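# Seat a 12 mm key flat in a shaft's end slot

## Task

Set the 12 mm wide key so it lies flat against the floor of the slot cut into the end of the shaft, which may be rotated to help. The task fails if the key is dropped onto the shaft from higher than a few centimetres, or if any loose piece is left touching the key or the shaft anywhere along the slot. Release the key once it is seated.

## Robot and tools

Robot: two arms, left_arm and right_arm, each ending in a five-finger hand. The right arm has a right hand and the left arm a mirrored left hand. Calibrated bases: left_arm at (+0.027, +0.274, +0.001) m, right_arm at (-0.023, -0.398, +0.001) m. A post stands on the floor behind them.

Scene frame: origin at table-top height, halfway between the nominal bases; +z up, +x out over the table, left_arm on the +y side. Every reported pose, velocity and Hand target uses this frame, and offsets run along its axes.

Hand point: a point 0.05 m in front of the palm and 0.15 m from the wrist flange along the fingers. Its +z runs along straight fingers, +y out of the palm, +x across the palm away from the thumb on the right hand (toward the thumb on the left hand). Straight fingertips sit 0.06-0.07 m past the point along +z and about 0.06 m behind it along -y. A wrist bracket on the little-finger side can strike things, and with fingers level the wrist may sit below the hand point and reach the table first.

A row is 28 numbers, each in [-1, 1], always for both arms: left dx, dy, dz, rx, ry, rz, thumb_turn, thumb_bend, index, middle, ring, little, force_limit, speed, then the same 14 for the right arm. The six pose numbers are an offset, not a pose: they are measured from that arm's Hand target at the start of the action or move, along scene axes, with 1.0 equal to 0.6 m or 180 degrees; rx, ry, rz form one rotation vector, turning about the Hand target position. Every row of one action counts from that same start, but each new call starts from the updated Hand target, so sending an offset twice moves twice. All zeros means no new pose request. The six finger numbers are absolute targets: -1 open/straight, +1 closed; thumb_turn +1 puts the thumb opposite the fingers. force_limit maps -1 to roughly 0 N and +1 to 10 N (15 N for the two thumb motors); speed goes from near zero at -1 to full at +0.48 and above. There is no 'leave unchanged' value: repeat the eight hand numbers last sent for that hand. For a soft grip close at speed -0.94 or lower. A closed thumb and fingers hold objects about 0.035-0.065 m thick; a thumb-tip to index-pad pinch can hold light items.

Tools:
- execute_actions(actions, cameras): actions is a list of actions, each a list of up to 15 rows, one per 1/30 s step; a short action repeats its final row. Images come back only when actions is empty or cameras requests them.
- move(target, speed, blend, stop_force, zero, blocking, cameras): target is one row or up to 15 rows, each arm's pose numbers offsets from the same starting Hand targets. Paths are straight lines ending together, capped at 10 s. speed is m/s, 0.002 to 3.6 (default 0.25), turning up to twice that in rad/s. blend is a corner-rounding radius in m (0 = stop at each target). stop_force, 3 to 120 N, ends an arm's path when its wrist sensor feels that much push against the motion; use it slowly for touching down. zero (only with stop_force) chooses whether to re-zero first. blocking=false returns after about 0.5 s and is not allowed with stop_force. The result adds a 'move:' line such as done, off_target, moving, held or fault, plus limits=paced or limits=held.
- wait(seconds 0-3600, cameras): lets time pass without new commands.
- stop(cameras): brakes a running move.
- zoom_image(camera, region): region [x0, y0, x1, y1] in pixels, no more than 504 by 504, on the newest image of that camera.
- show_instructions(): shows reference pages.
- zero_wrist_force(arm): 'left_arm' or 'right_arm'; resets the force sensor baseline.
- finished_scene(scene=1): ends the scene permanently.

Cameras (896x504 each): cam_head_left, cam_head_right, cam_high, cam_low, cam_left_wrist, cam_right_wrist; ["all"] asks for all.

Results give end_effector_position (m), end_effector_quat_wxyz, velocities (omitted when joints are still), Hand target (the last commanded pose after clipping, which later offsets start from), joint positions and torques, Wrist force and Wrist torque in the hand's own axes plus the peak since the last report, and per-motor hand_measured, hand_stopped_by (moving, target, force, stalled, fault) and hand_load_n (positive when the finger is pushed open; near zero after a lost grip). The hand often rests a little short of Hand target; send the shortfall as a further offset.

Cautions: commanded orientation is clipped to within 32 degrees of the current one per step. Arms are stiff, so aiming even slightly beyond a firm contact can trigger a fault. An outside force of about 150 N (plus or minus 25) or wrist torque near 26.6 N m stops the arm for 10 s. Motors at 85 °C lock the arm for 30-60 s. Keep the wrist away from its base's vertical axis, keep the arms apart (a press between them can fail the scene) and never close one hand on the other. Lower the key gently rather than letting it fall, don't let anything leave the table, avoid hard impacts, and release the key only once it rests still and flat in the slot.

Each tool is called in YAML: its name, and indented under it one key for each argument.

Reference images:

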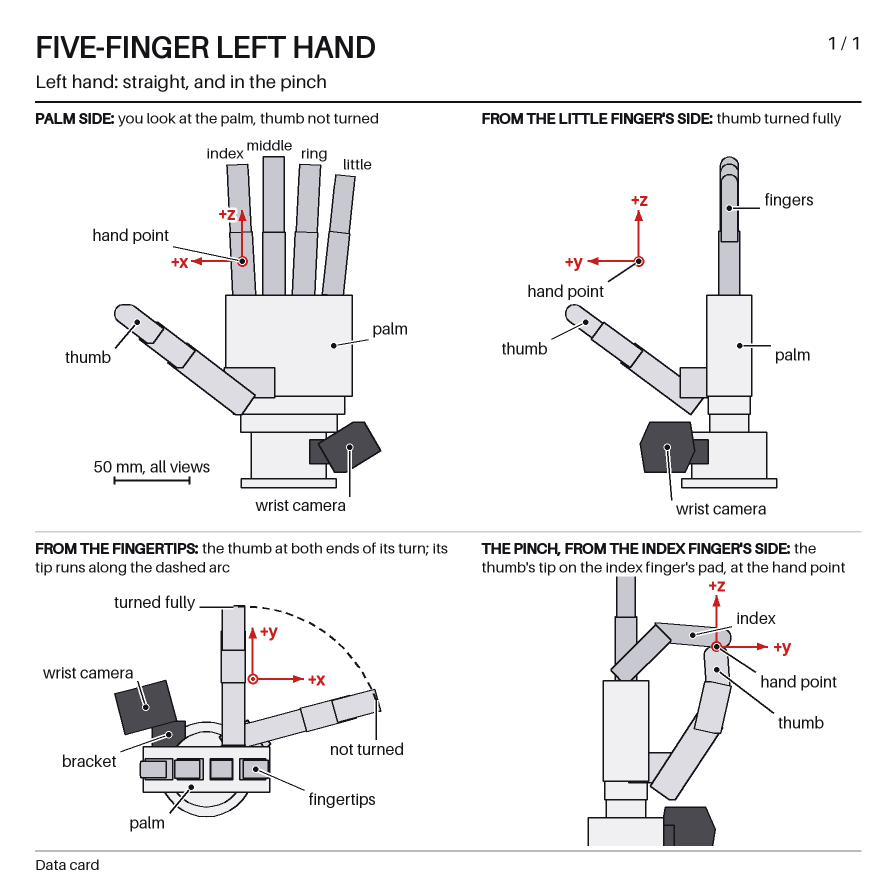

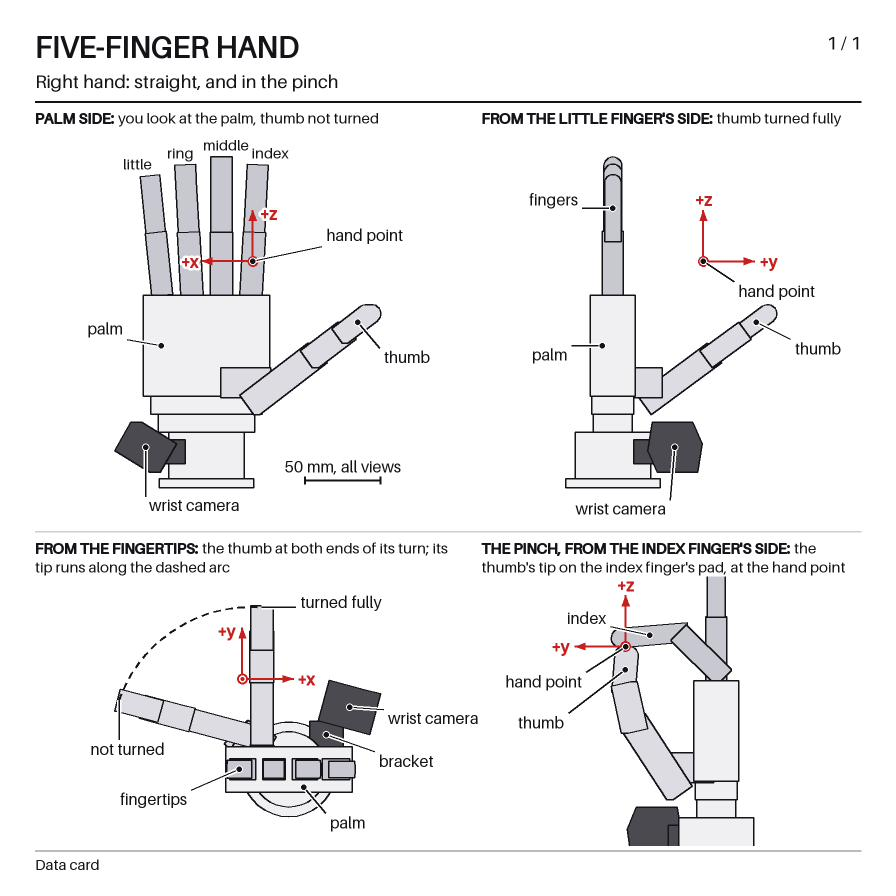

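## Session

execute_actions:
  actions: []

Scene clock: 0.00 s.
left_arm: end_effector_position=(+0.1832, +0.1468, +0.3340) hand_measured=(-1.000, -1.000, -1.000, -1.000, -1.000, -1.000) hand_load_n=(+0.0, +0.0, +0.0, +0.0, +0.0, +0.0) hand_stopped_by=(target, target, target, target, target, target) hand_force_limit=0.00 hand_speed=-0.80 end_effector_quat_wxyz=(+0.205, -0.037, +0.946, +0.250) | right_arm: end_effector_position=(+0.6181, -0.5654, +0.3021) hand_measured=(-1.000, -1.000, -1.000, -1.000, -1.000, -1.000) hand_load_n=(+0.0, +0.0, +0.0, +0.0, +0.0, +0.0) hand_stopped_by=(target, target, target, target, target, target) hand_force_limit=0.00 hand_speed=-0.80 end_effector_quat_wxyz=(+0.147, -0.226, +0.884, -0.382)
Joint positions: left_arm=[2.322 -1.584 -1.773 1.66 -2.218 3.776] | right_arm=[-0.344 -1.1 1.005 0.908 1.985 -2.62]
Joint velocities: within noise
Joint torques (N m): no reading
Motor temperatures (°C): left_arm=[30 31 25 35 35 36] | right_arm=[25 29 30 33 32 35]
Wrist force (N): no reading
Wrist torque (N m): no reading
Wrist force, peak (N): no reading
Hand target: left_arm +0.1832, +0.1468, +0.3340; +0.205, -0.037, +0.946, +0.250 | right_arm +0.6181, -0.5654, +0.3021; +0.147, -0.226, +0.884, -0.382

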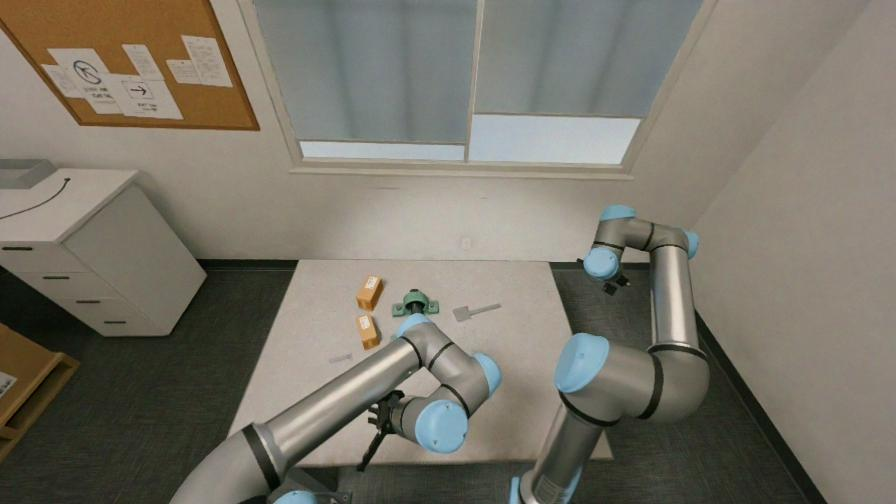

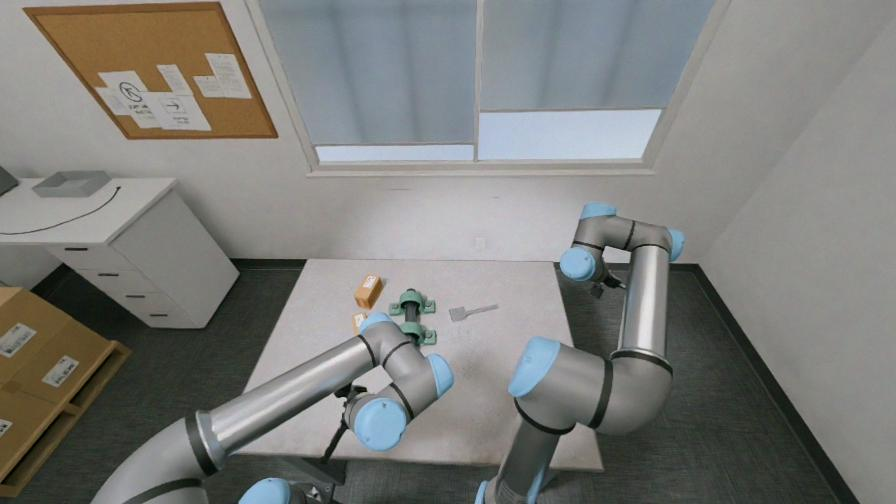

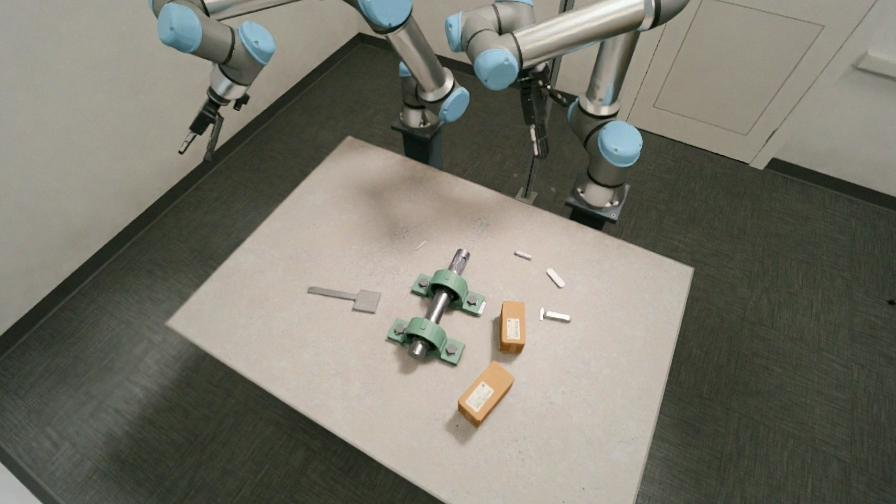

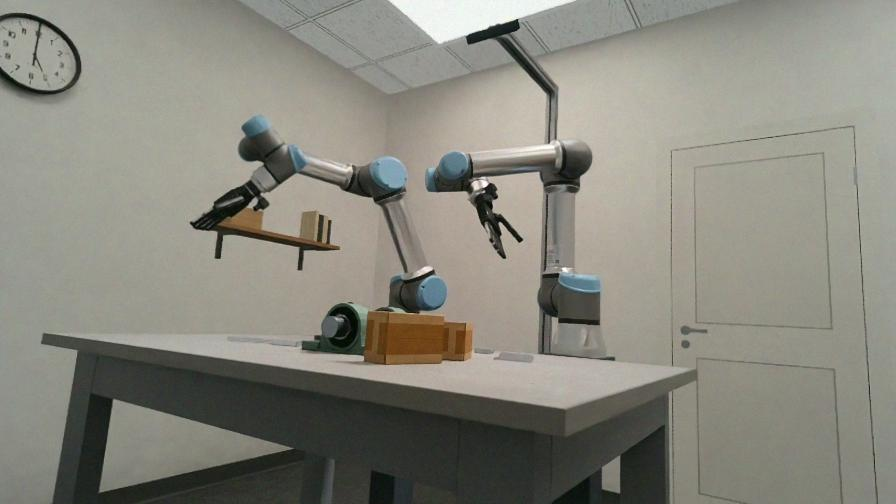

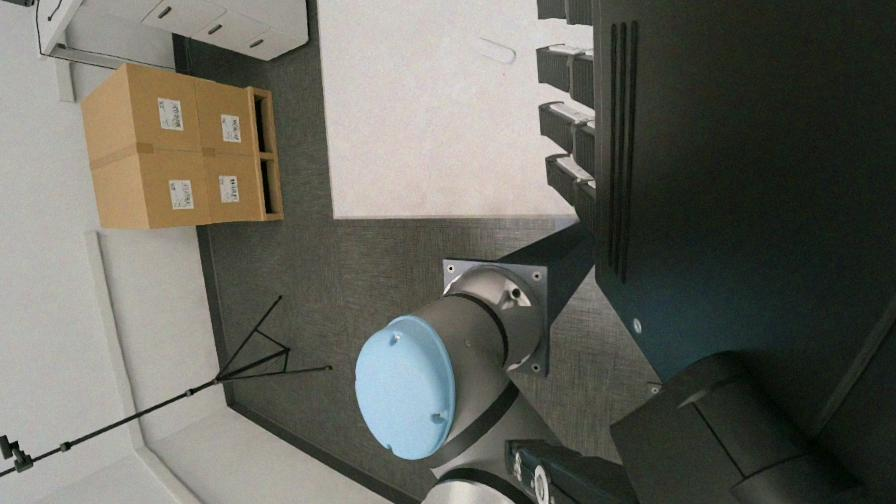

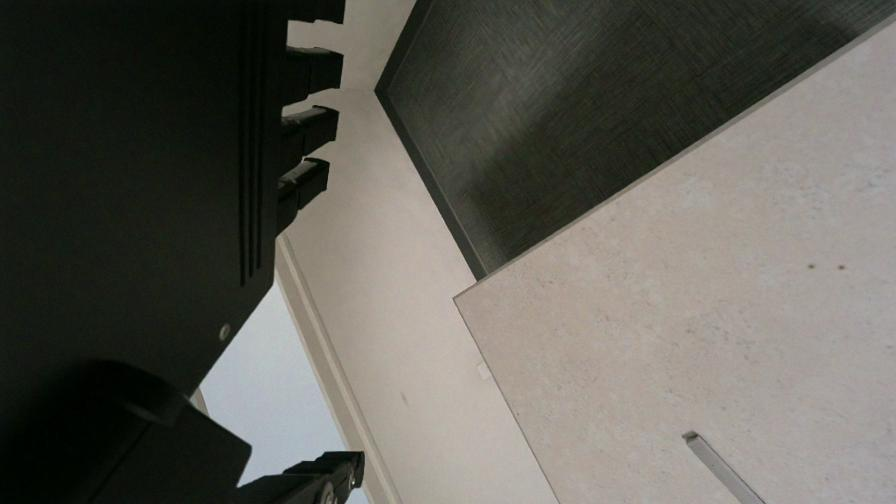

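zoom_image:
  camera: "cam_high"
  region: [380, 220, 600, 380]

zoom_image:
  camera: "cam_high"
  region: [410, 225, 500, 285]

zoom_image:
  camera: "cam_high"
  region: [500, 235, 600, 335]

zoom_image:
  camera: "cam_head_right"
  region: [340, 260, 520, 380]

Scaled by 2.291 from the camera's image (finer frame: 1280x720).

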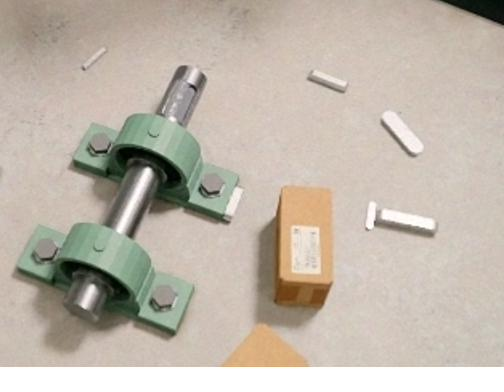

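Scaled by 5.600 from the camera's image (finer frame: 1280x720).

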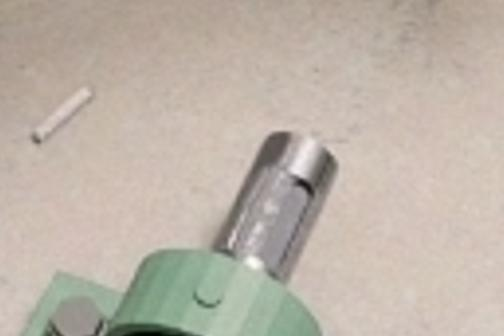

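Scaled by 5.040 from the camera's image (finer frame: 1280x720).

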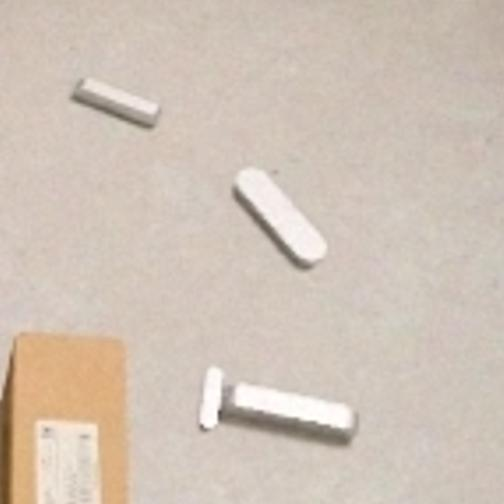

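Scaled by 2.800 from the camera's image (finer frame: 1280x720).

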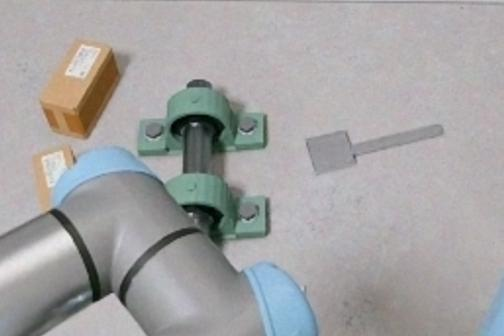

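move:
  target: [0.3614, -0.078, 0.11, -0.1636, -0.5540, 0.7271, -1,-1,-1,-1,-1,-1,0,-0.8, 0,0,0,0,0,0,-1,-1,-1,-1,-1,-1,0,-0.8]
  speed: 0.35
  cameras: ["all"]

Scene clock: 84.30 s.
left_arm: end_effector_position=(+0.2767, +0.1272, +0.3626) hand_measured=(-1.000, -1.000, -1.000, -1.000, -1.000, -1.000) hand_load_n=(+0.0, +0.0, +0.0, +0.0, +0.0, +0.0) hand_stopped_by=(target, target, target, target, target, target) hand_force_limit=0.00 hand_speed=-0.80 end_effector_quat_wxyz=(+0.378, -0.571, +0.706, +0.183) | right_arm: end_effector_position=(+0.6181, -0.5654, +0.3021) hand_measured=(-1.000, -1.000, -1.000, -1.000, -1.000, -1.000) hand_load_n=(-0.5, +0.0, -0.5, +0.0, +0.0, +0.0) hand_stopped_by=(target, target, target, target, target, target) hand_force_limit=0.00 hand_speed=-0.80 end_effector_quat_wxyz=(+0.147, -0.226, +0.884, -0.382)
Joint positions: left_arm=[2.54 -1.744 -1.505 1.497 -2.422 2.674] | right_arm=[-0.344 -1.1 1.005 0.908 1.985 -2.62]
Joint torques (N m): left_arm=[-10.98 34.92 10.96 -0.56 0.15 1.8] | right_arm=[-0.86 -39.34 -19.08 0.89 0.32 0.01]
Wrist force (N): left_arm=[0.1 0.2 0.8] | right_arm=[-0.2 -0.4 -0.1]
Wrist torque (N m): left_arm=[0.19 -0.06 0.02] | right_arm=[-0.04 0.03 -0.02]
Wrist force, peak (N): left_arm=[-1.4 -1.4 1.1] | right_arm=[-0.8 -0.4 -0.2]
Hand target: left_arm +0.2767, +0.1272, +0.3626; +0.378, -0.570, +0.706, +0.183 (not the last commanded pose) | right_arm +0.6181, -0.5654, +0.3021; +0.147, -0.226, +0.884, -0.382
Off the commanded pose: left_arm 0.132 m, 96 deg | right_arm 0.000 m, 0 deg.
move: held (left_arm; a check stopped the path); limits=held
pose unreachable (left arm): on one or more control steps of this call, first in action 0 (counted from 0), this arm could not follow its commanded pose, so it was not sent that pose on those steps. It may still have moved: this result reports where it is.
cause: moving toward the commanded pose would bring two parts of the arm too close to each other (joints 4 (wrist 1) to 6 (wrist 3) lie between them).

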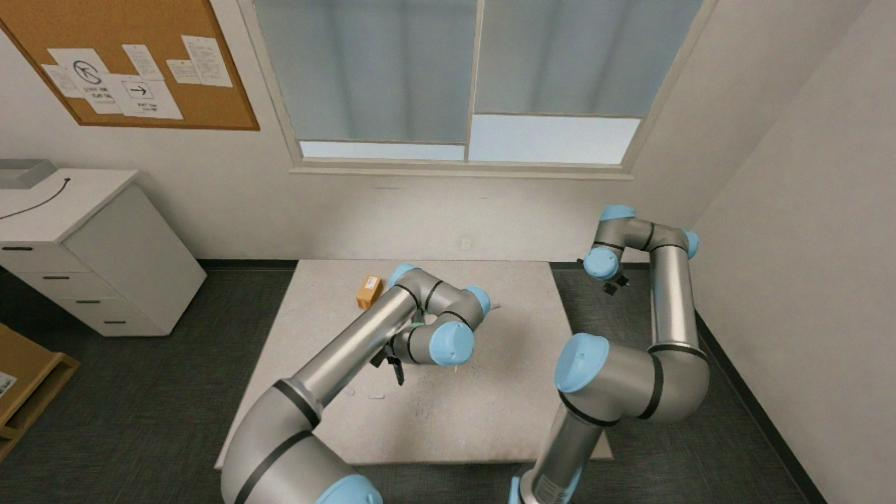

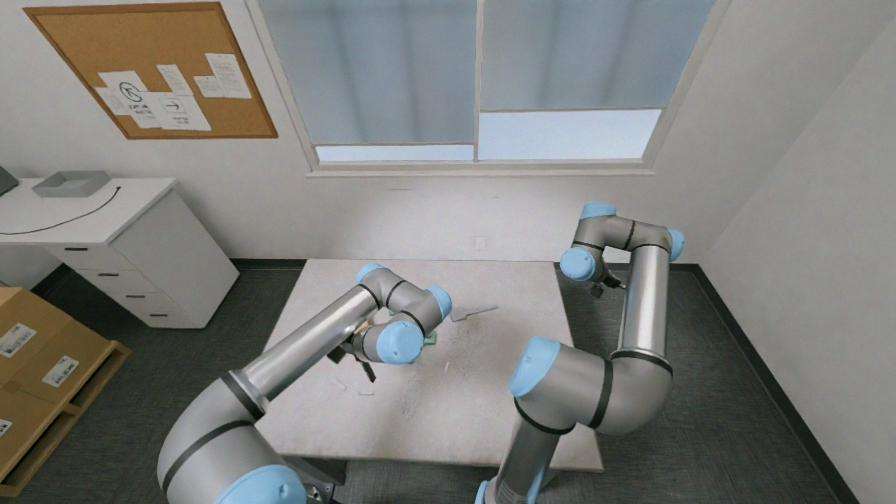

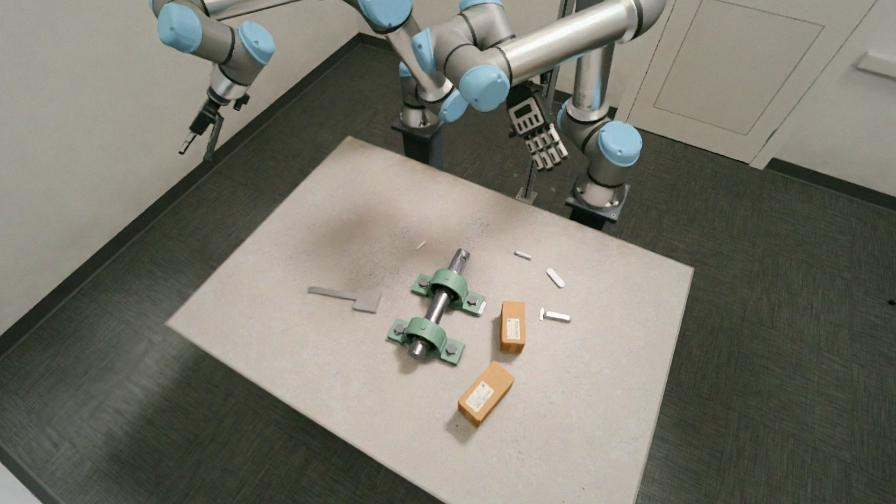

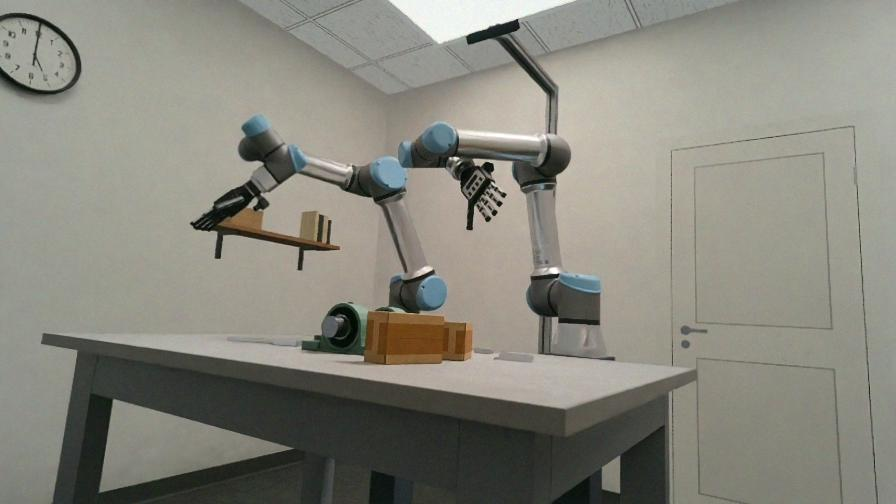

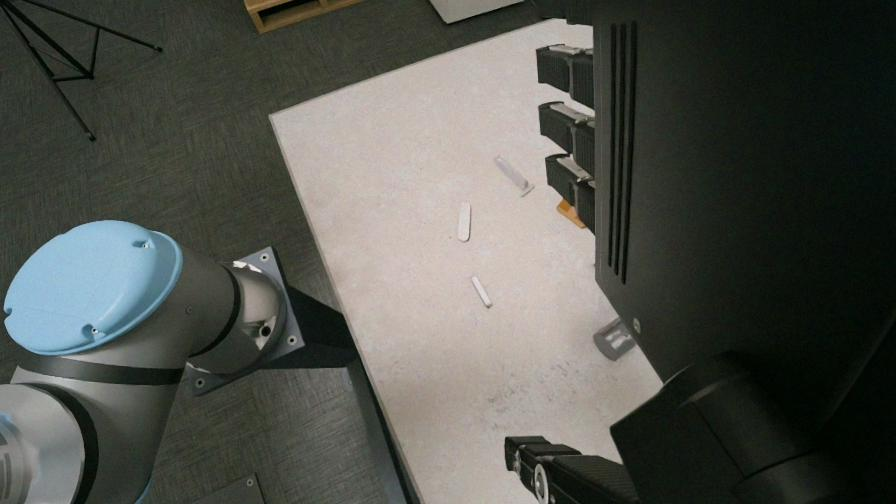

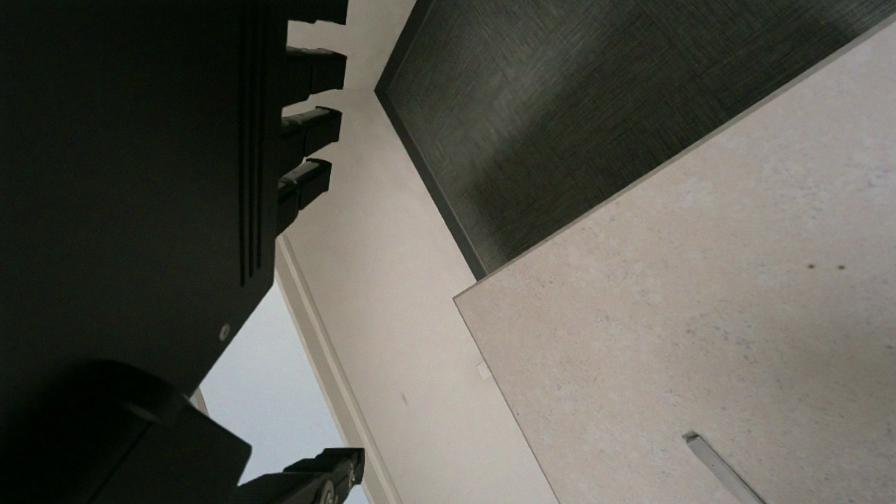

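zoom_image:
  camera: "cam_left_wrist"
  region: [420, 130, 660, 370]

zoom_image:
  camera: "cam_high"
  region: [410, 225, 600, 345]

Scaled by 2.100 from the camera's image (finer frame: 1280x720).

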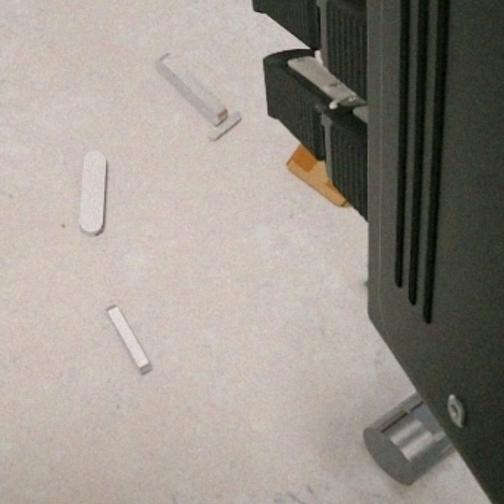

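Scaled by 2.653 from the camera's image (finer frame: 1280x720).

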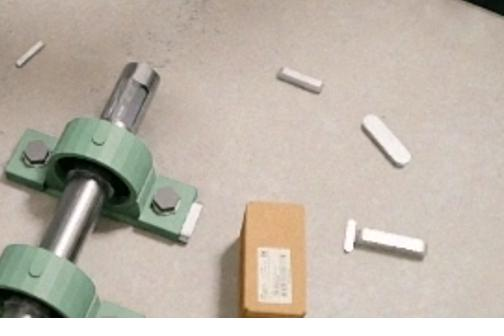

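move:
  target:
    - [0.12, 0.25, 0.06, -0.1633, 0.0486, -0.2499, -1,-1,-1,-1,-1,-1,0,-0.8, 0,0,0,0,0,0,-1,-1,-1,-1,-1,-1,0,-0.8]
    - [0.10, 0.538, 0.04, -0.3266, 0.0972, -0.4997, -1,-1,-1,-1,-1,-1,0,-0.8, 0,0,0,0,0,0,-1,-1,-1,-1,-1,-1,0,-0.8]
  speed: 0.35
  blend: 0.1
  cameras: ["all"]

Scene clock: 194.50 s.
left_arm: end_effector_position=(+0.3367, +0.4499, +0.3866) hand_measured=(-1.000, -1.000, -1.000, -1.000, -1.000, -1.000) hand_load_n=(-0.5, +0.0, +0.0, +0.0, +0.0, +0.0) hand_stopped_by=(target, target, target, target, target, target) hand_force_limit=0.00 hand_speed=-0.80 end_effector_quat_wxyz=(+0.000, +0.001, +0.924, -0.383) | right_arm: end_effector_position=(+0.6181, -0.5654, +0.3021) hand_measured=(-1.000, -1.000, -1.000, -1.000, -1.000, -1.000) hand_load_n=(+0.0, +0.0, +0.0, +0.0, +0.0, +0.0) hand_stopped_by=(target, target, target, target, target, target) hand_force_limit=0.00 hand_speed=-0.80 end_effector_quat_wxyz=(+0.147, -0.226, +0.884, -0.382)
Joint positions: left_arm=[4.169 -1.871 -1.343 0.933 -1.201 5.885] | right_arm=[-0.344 -1.1 1.005 0.908 1.985 -2.62]
Joint torques (N m): left_arm=[8.69 17.01 25.76 -4.19 -1.2 2.09] | right_arm=[-0.61 -41.59 -20.71 1.18 0.67 -0.19]
Wrist force (N): left_arm=[0.8 1.1 0.8] | right_arm=[-0.4 -0.1 -0.1]
Wrist torque (N m): left_arm=[0.44 0.11 -0.01] | right_arm=[0.00 0.07 -0.03]
Wrist force, peak (N): left_arm=[0.6 2.0 0.4] | right_arm=[-0.7 -0.3 -0.1]
Hand target: left_arm +0.3367, +0.4500, +0.3866; +0.000, +0.001, +0.924, -0.383 | right_arm +0.6181, -0.5654, +0.3021; +0.147, -0.226, +0.884, -0.382
Off the commanded pose: left_arm 0.000 m, 0 deg | right_arm 0.000 m, 0 deg.
move: done

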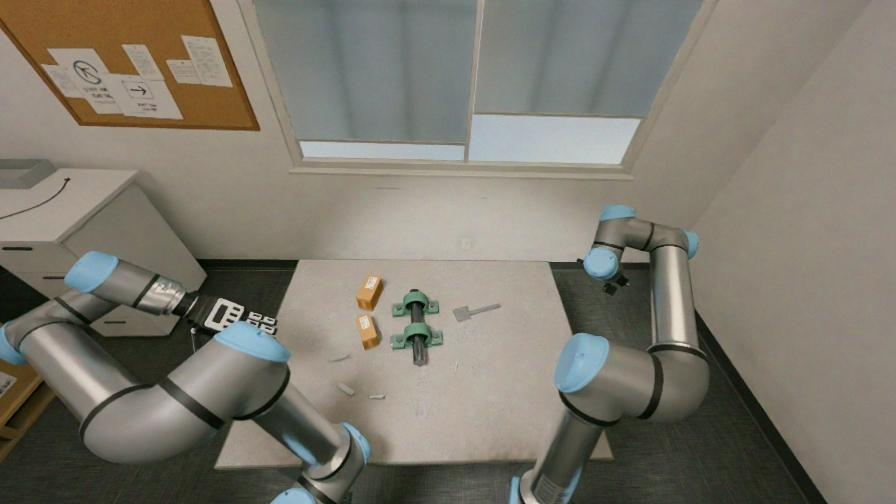

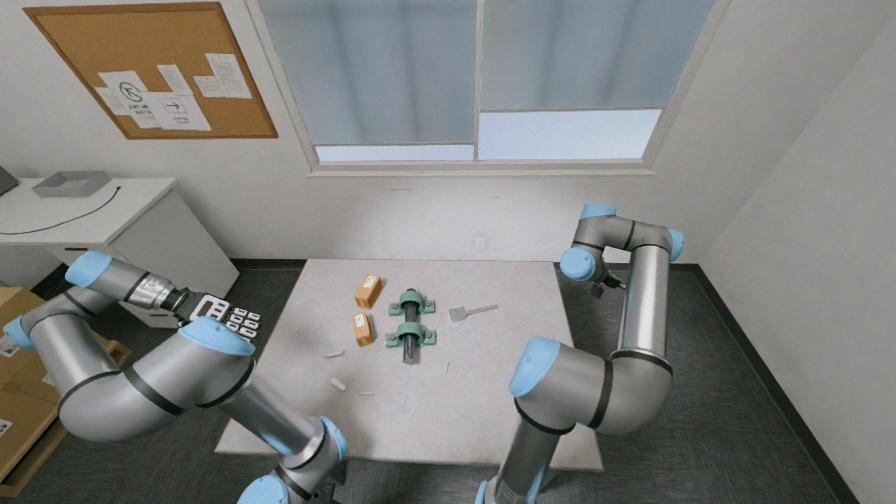

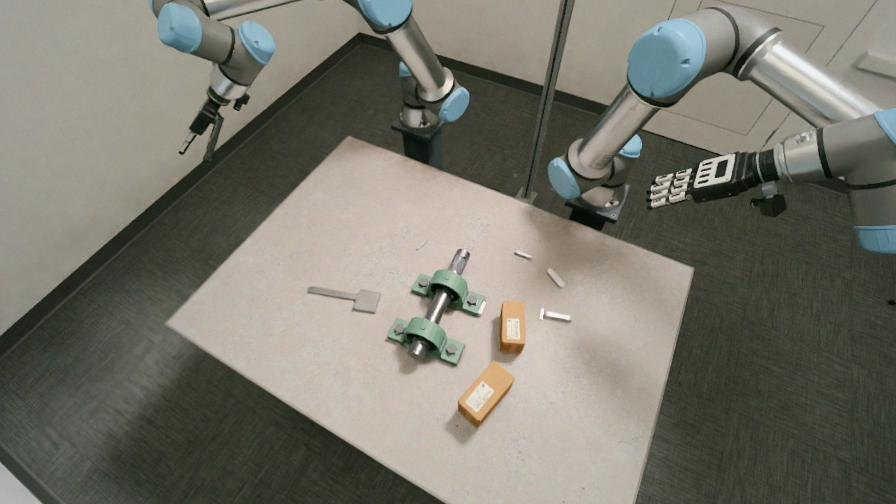

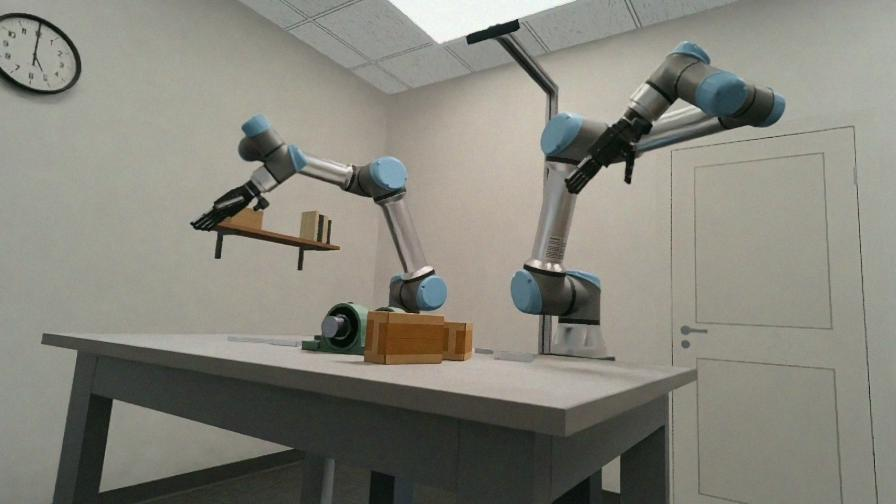

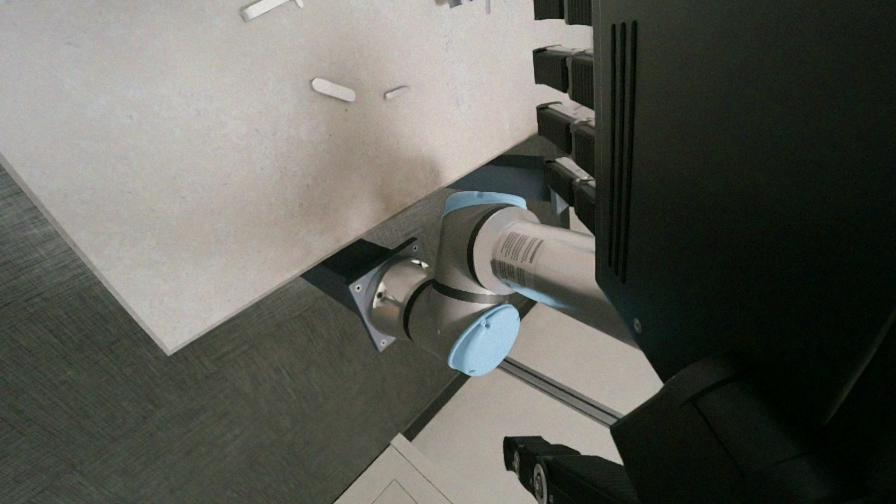

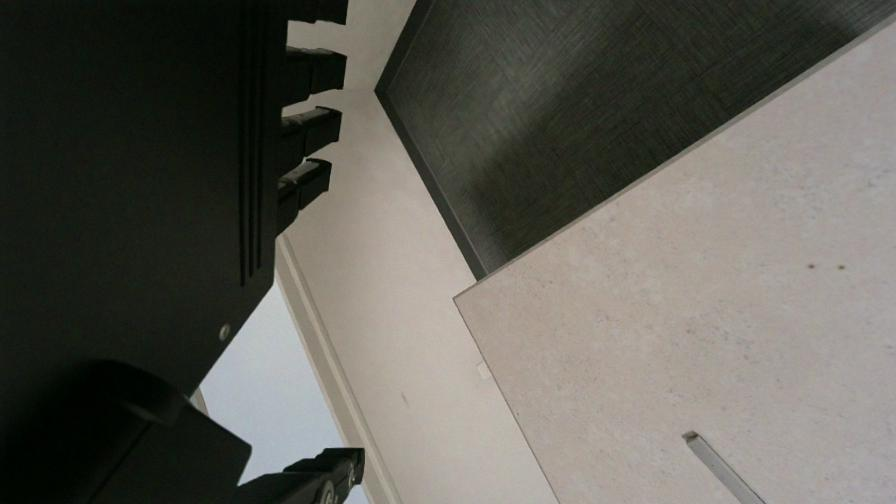

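zoom_image:
  camera: "cam_head_left"
  region: [310, 270, 490, 430]

zoom_image:
  camera: "cam_head_right"
  region: [310, 270, 490, 430]

zoom_image:
  camera: "cam_head_left"
  region: [380, 280, 460, 380]

Scaled by 2.800 from the camera's image (finer frame: 1280x720).

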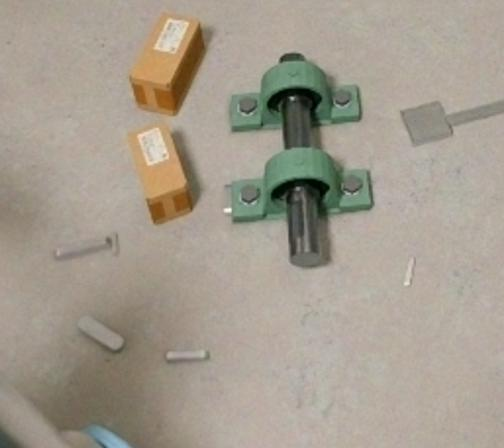

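Scaled by 2.800 from the camera's image (finer frame: 1280x720).

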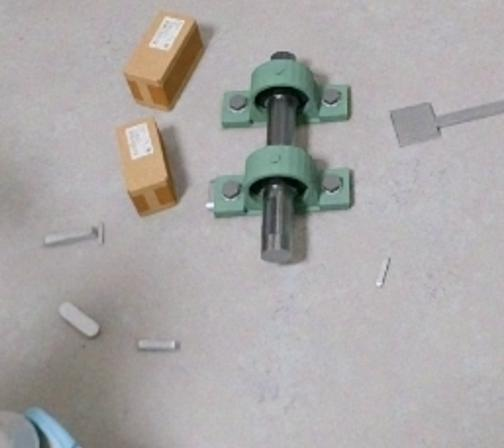

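Scaled by 5.040 from the camera's image (finer frame: 1280x720).

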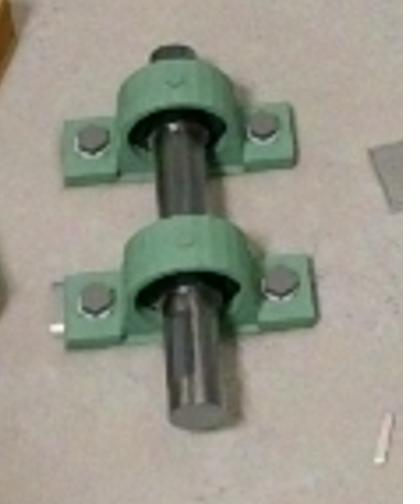

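move:
  target: [0.1889, -0.700, -0.1943, 0.2440, -0.1578, 0.0653, -1,-1,-1,-1,-1,-1,0,-0.8, 0,0,0,0,0,0,-1,-1,-1,-1,-1,-1,0,-0.8]
  speed: 0.3
  cameras: ["all"]

Scene clock: 272.17 s.
left_arm: end_effector_position=(+0.4500, +0.0300, +0.2700) hand_measured=(-1.000, -1.000, -1.000, -1.000, -1.000, -1.000) hand_load_n=(+0.0, +0.0, +0.0, +0.0, +0.0, +0.0) hand_stopped_by=(target, target, target, target, target, target) hand_force_limit=0.00 hand_speed=-0.80 end_effector_quat_wxyz=(+0.258, +0.001, +0.966, +0.000) | right_arm: end_effector_position=(+0.6181, -0.5654, +0.3021) hand_measured=(-1.000, -1.000, -1.000, -1.000, -1.000, -1.000) hand_load_n=(+0.0, +0.0, -0.5, +0.0, +0.0, +0.0) hand_stopped_by=(target, target, target, target, target, target) hand_force_limit=0.00 hand_speed=-0.80 end_effector_quat_wxyz=(+0.147, -0.226, +0.884, -0.382)
Joint positions: left_arm=[2.689 -1.86 -1.34 2.107 -1.787 4.32] | right_arm=[-0.344 -1.1 1.005 0.908 1.985 -2.62]
Joint torques (N m): left_arm=[-9.8 18.57 28.03 -2.66 -1.71 -1.97] | right_arm=[0 -39.27 -19.74 1.25 0.54 -0.04]
Wrist force (N): left_arm=[-0.3 0.5 1.0] | right_arm=[-0.1 -0.3 -0.4]
Wrist torque (N m): left_arm=[0.16 0.11 0.10] | right_arm=[-0.01 0.03 -0.02]
Wrist force, peak (N): left_arm=[1.0 2.3 0.0] | right_arm=[-0.7 -0.4 0.1]
Hand target: left_arm +0.4501, +0.0300, +0.2700; +0.258, +0.001, +0.966, +0.000 | right_arm +0.6181, -0.5654, +0.3021; +0.147, -0.226, +0.884, -0.382
Off the commanded pose: left_arm 0.000 m, 0 deg | right_arm 0.000 m, 0 deg.
move: done

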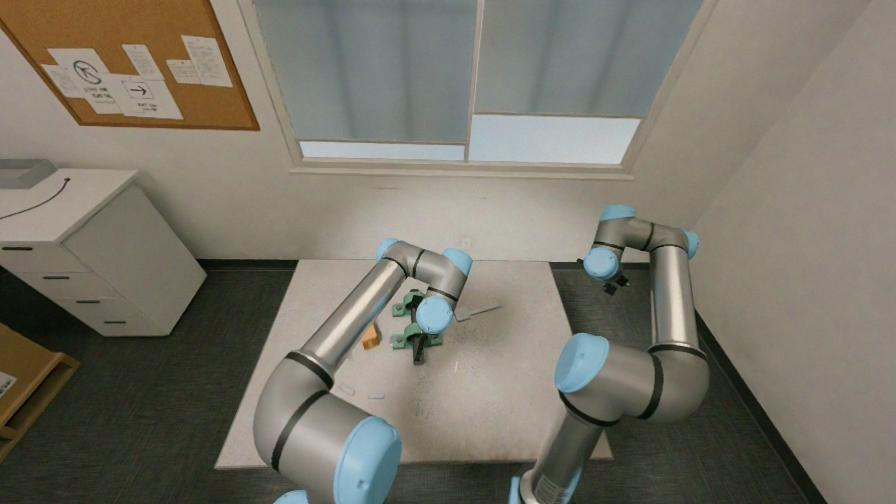

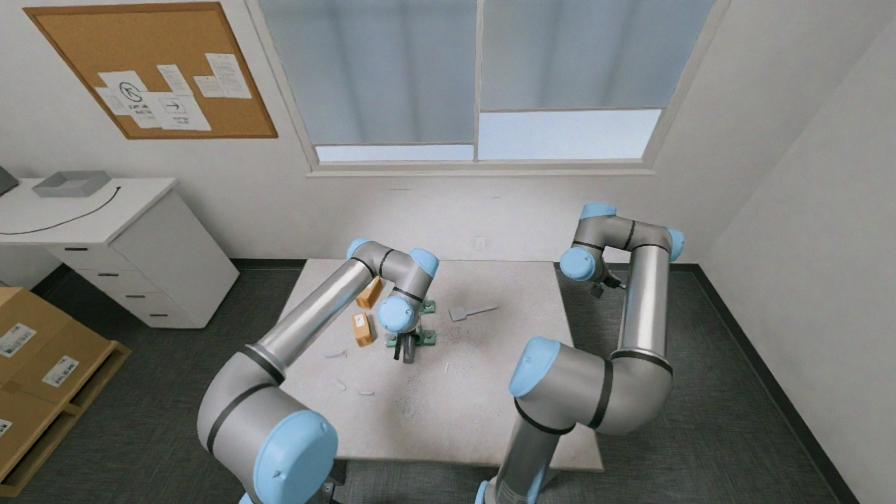

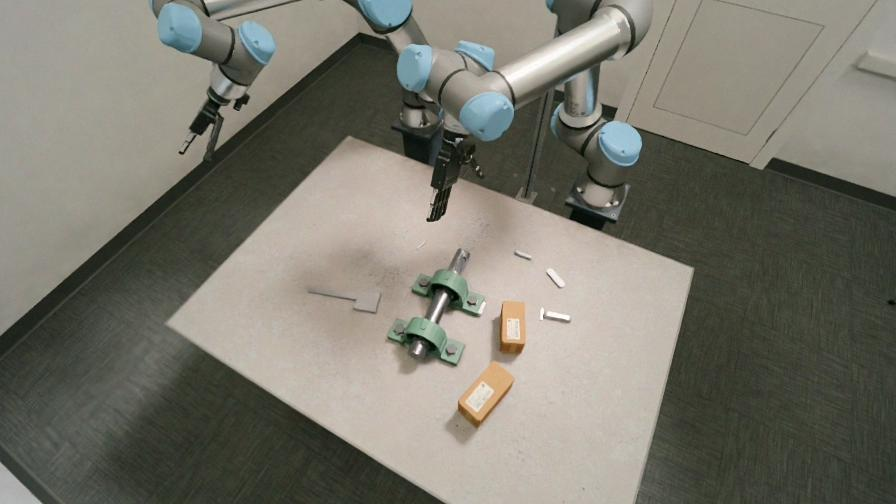

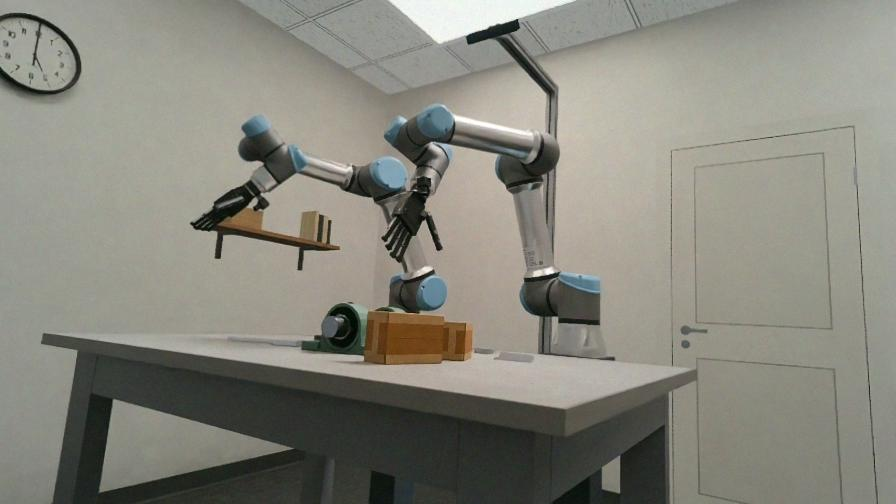

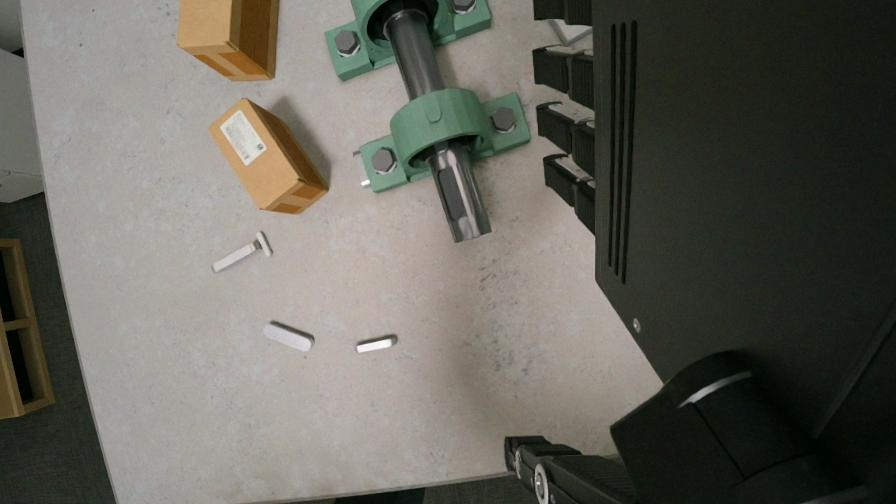

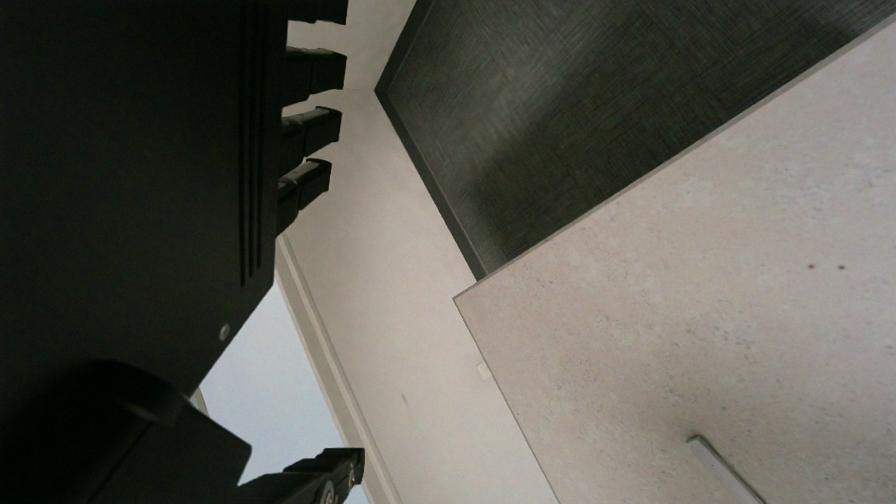

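Excellent view. Let me zoom in.

zoom_image:
  camera: "cam_left_wrist"
  region: [400, 120, 520, 250]

zoom_image:
  camera: "cam_left_wrist"
  region: [190, 210, 410, 370]

zoom_image:
  camera: "cam_left_wrist"
  region: [330, 130, 430, 210]

Scaled by 3.877 from the camera's image (finer frame: 1280x720).

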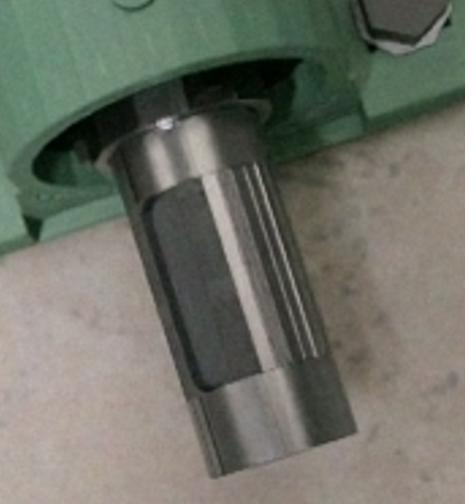

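Scaled by 2.291 from the camera's image (finer frame: 1280x720).

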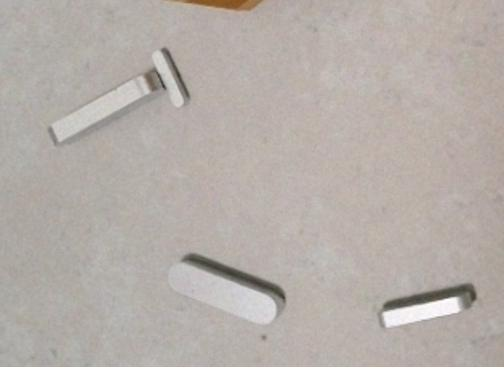

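Scaled by 5.040 from the camera's image (finer frame: 1280x720).

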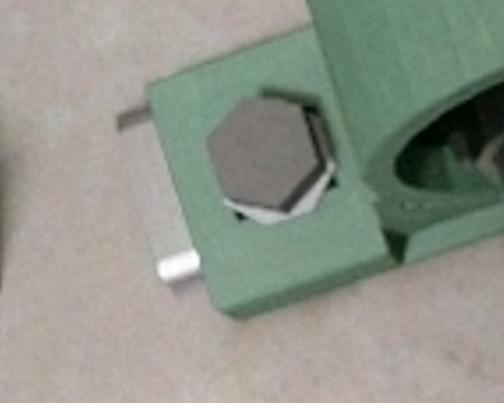

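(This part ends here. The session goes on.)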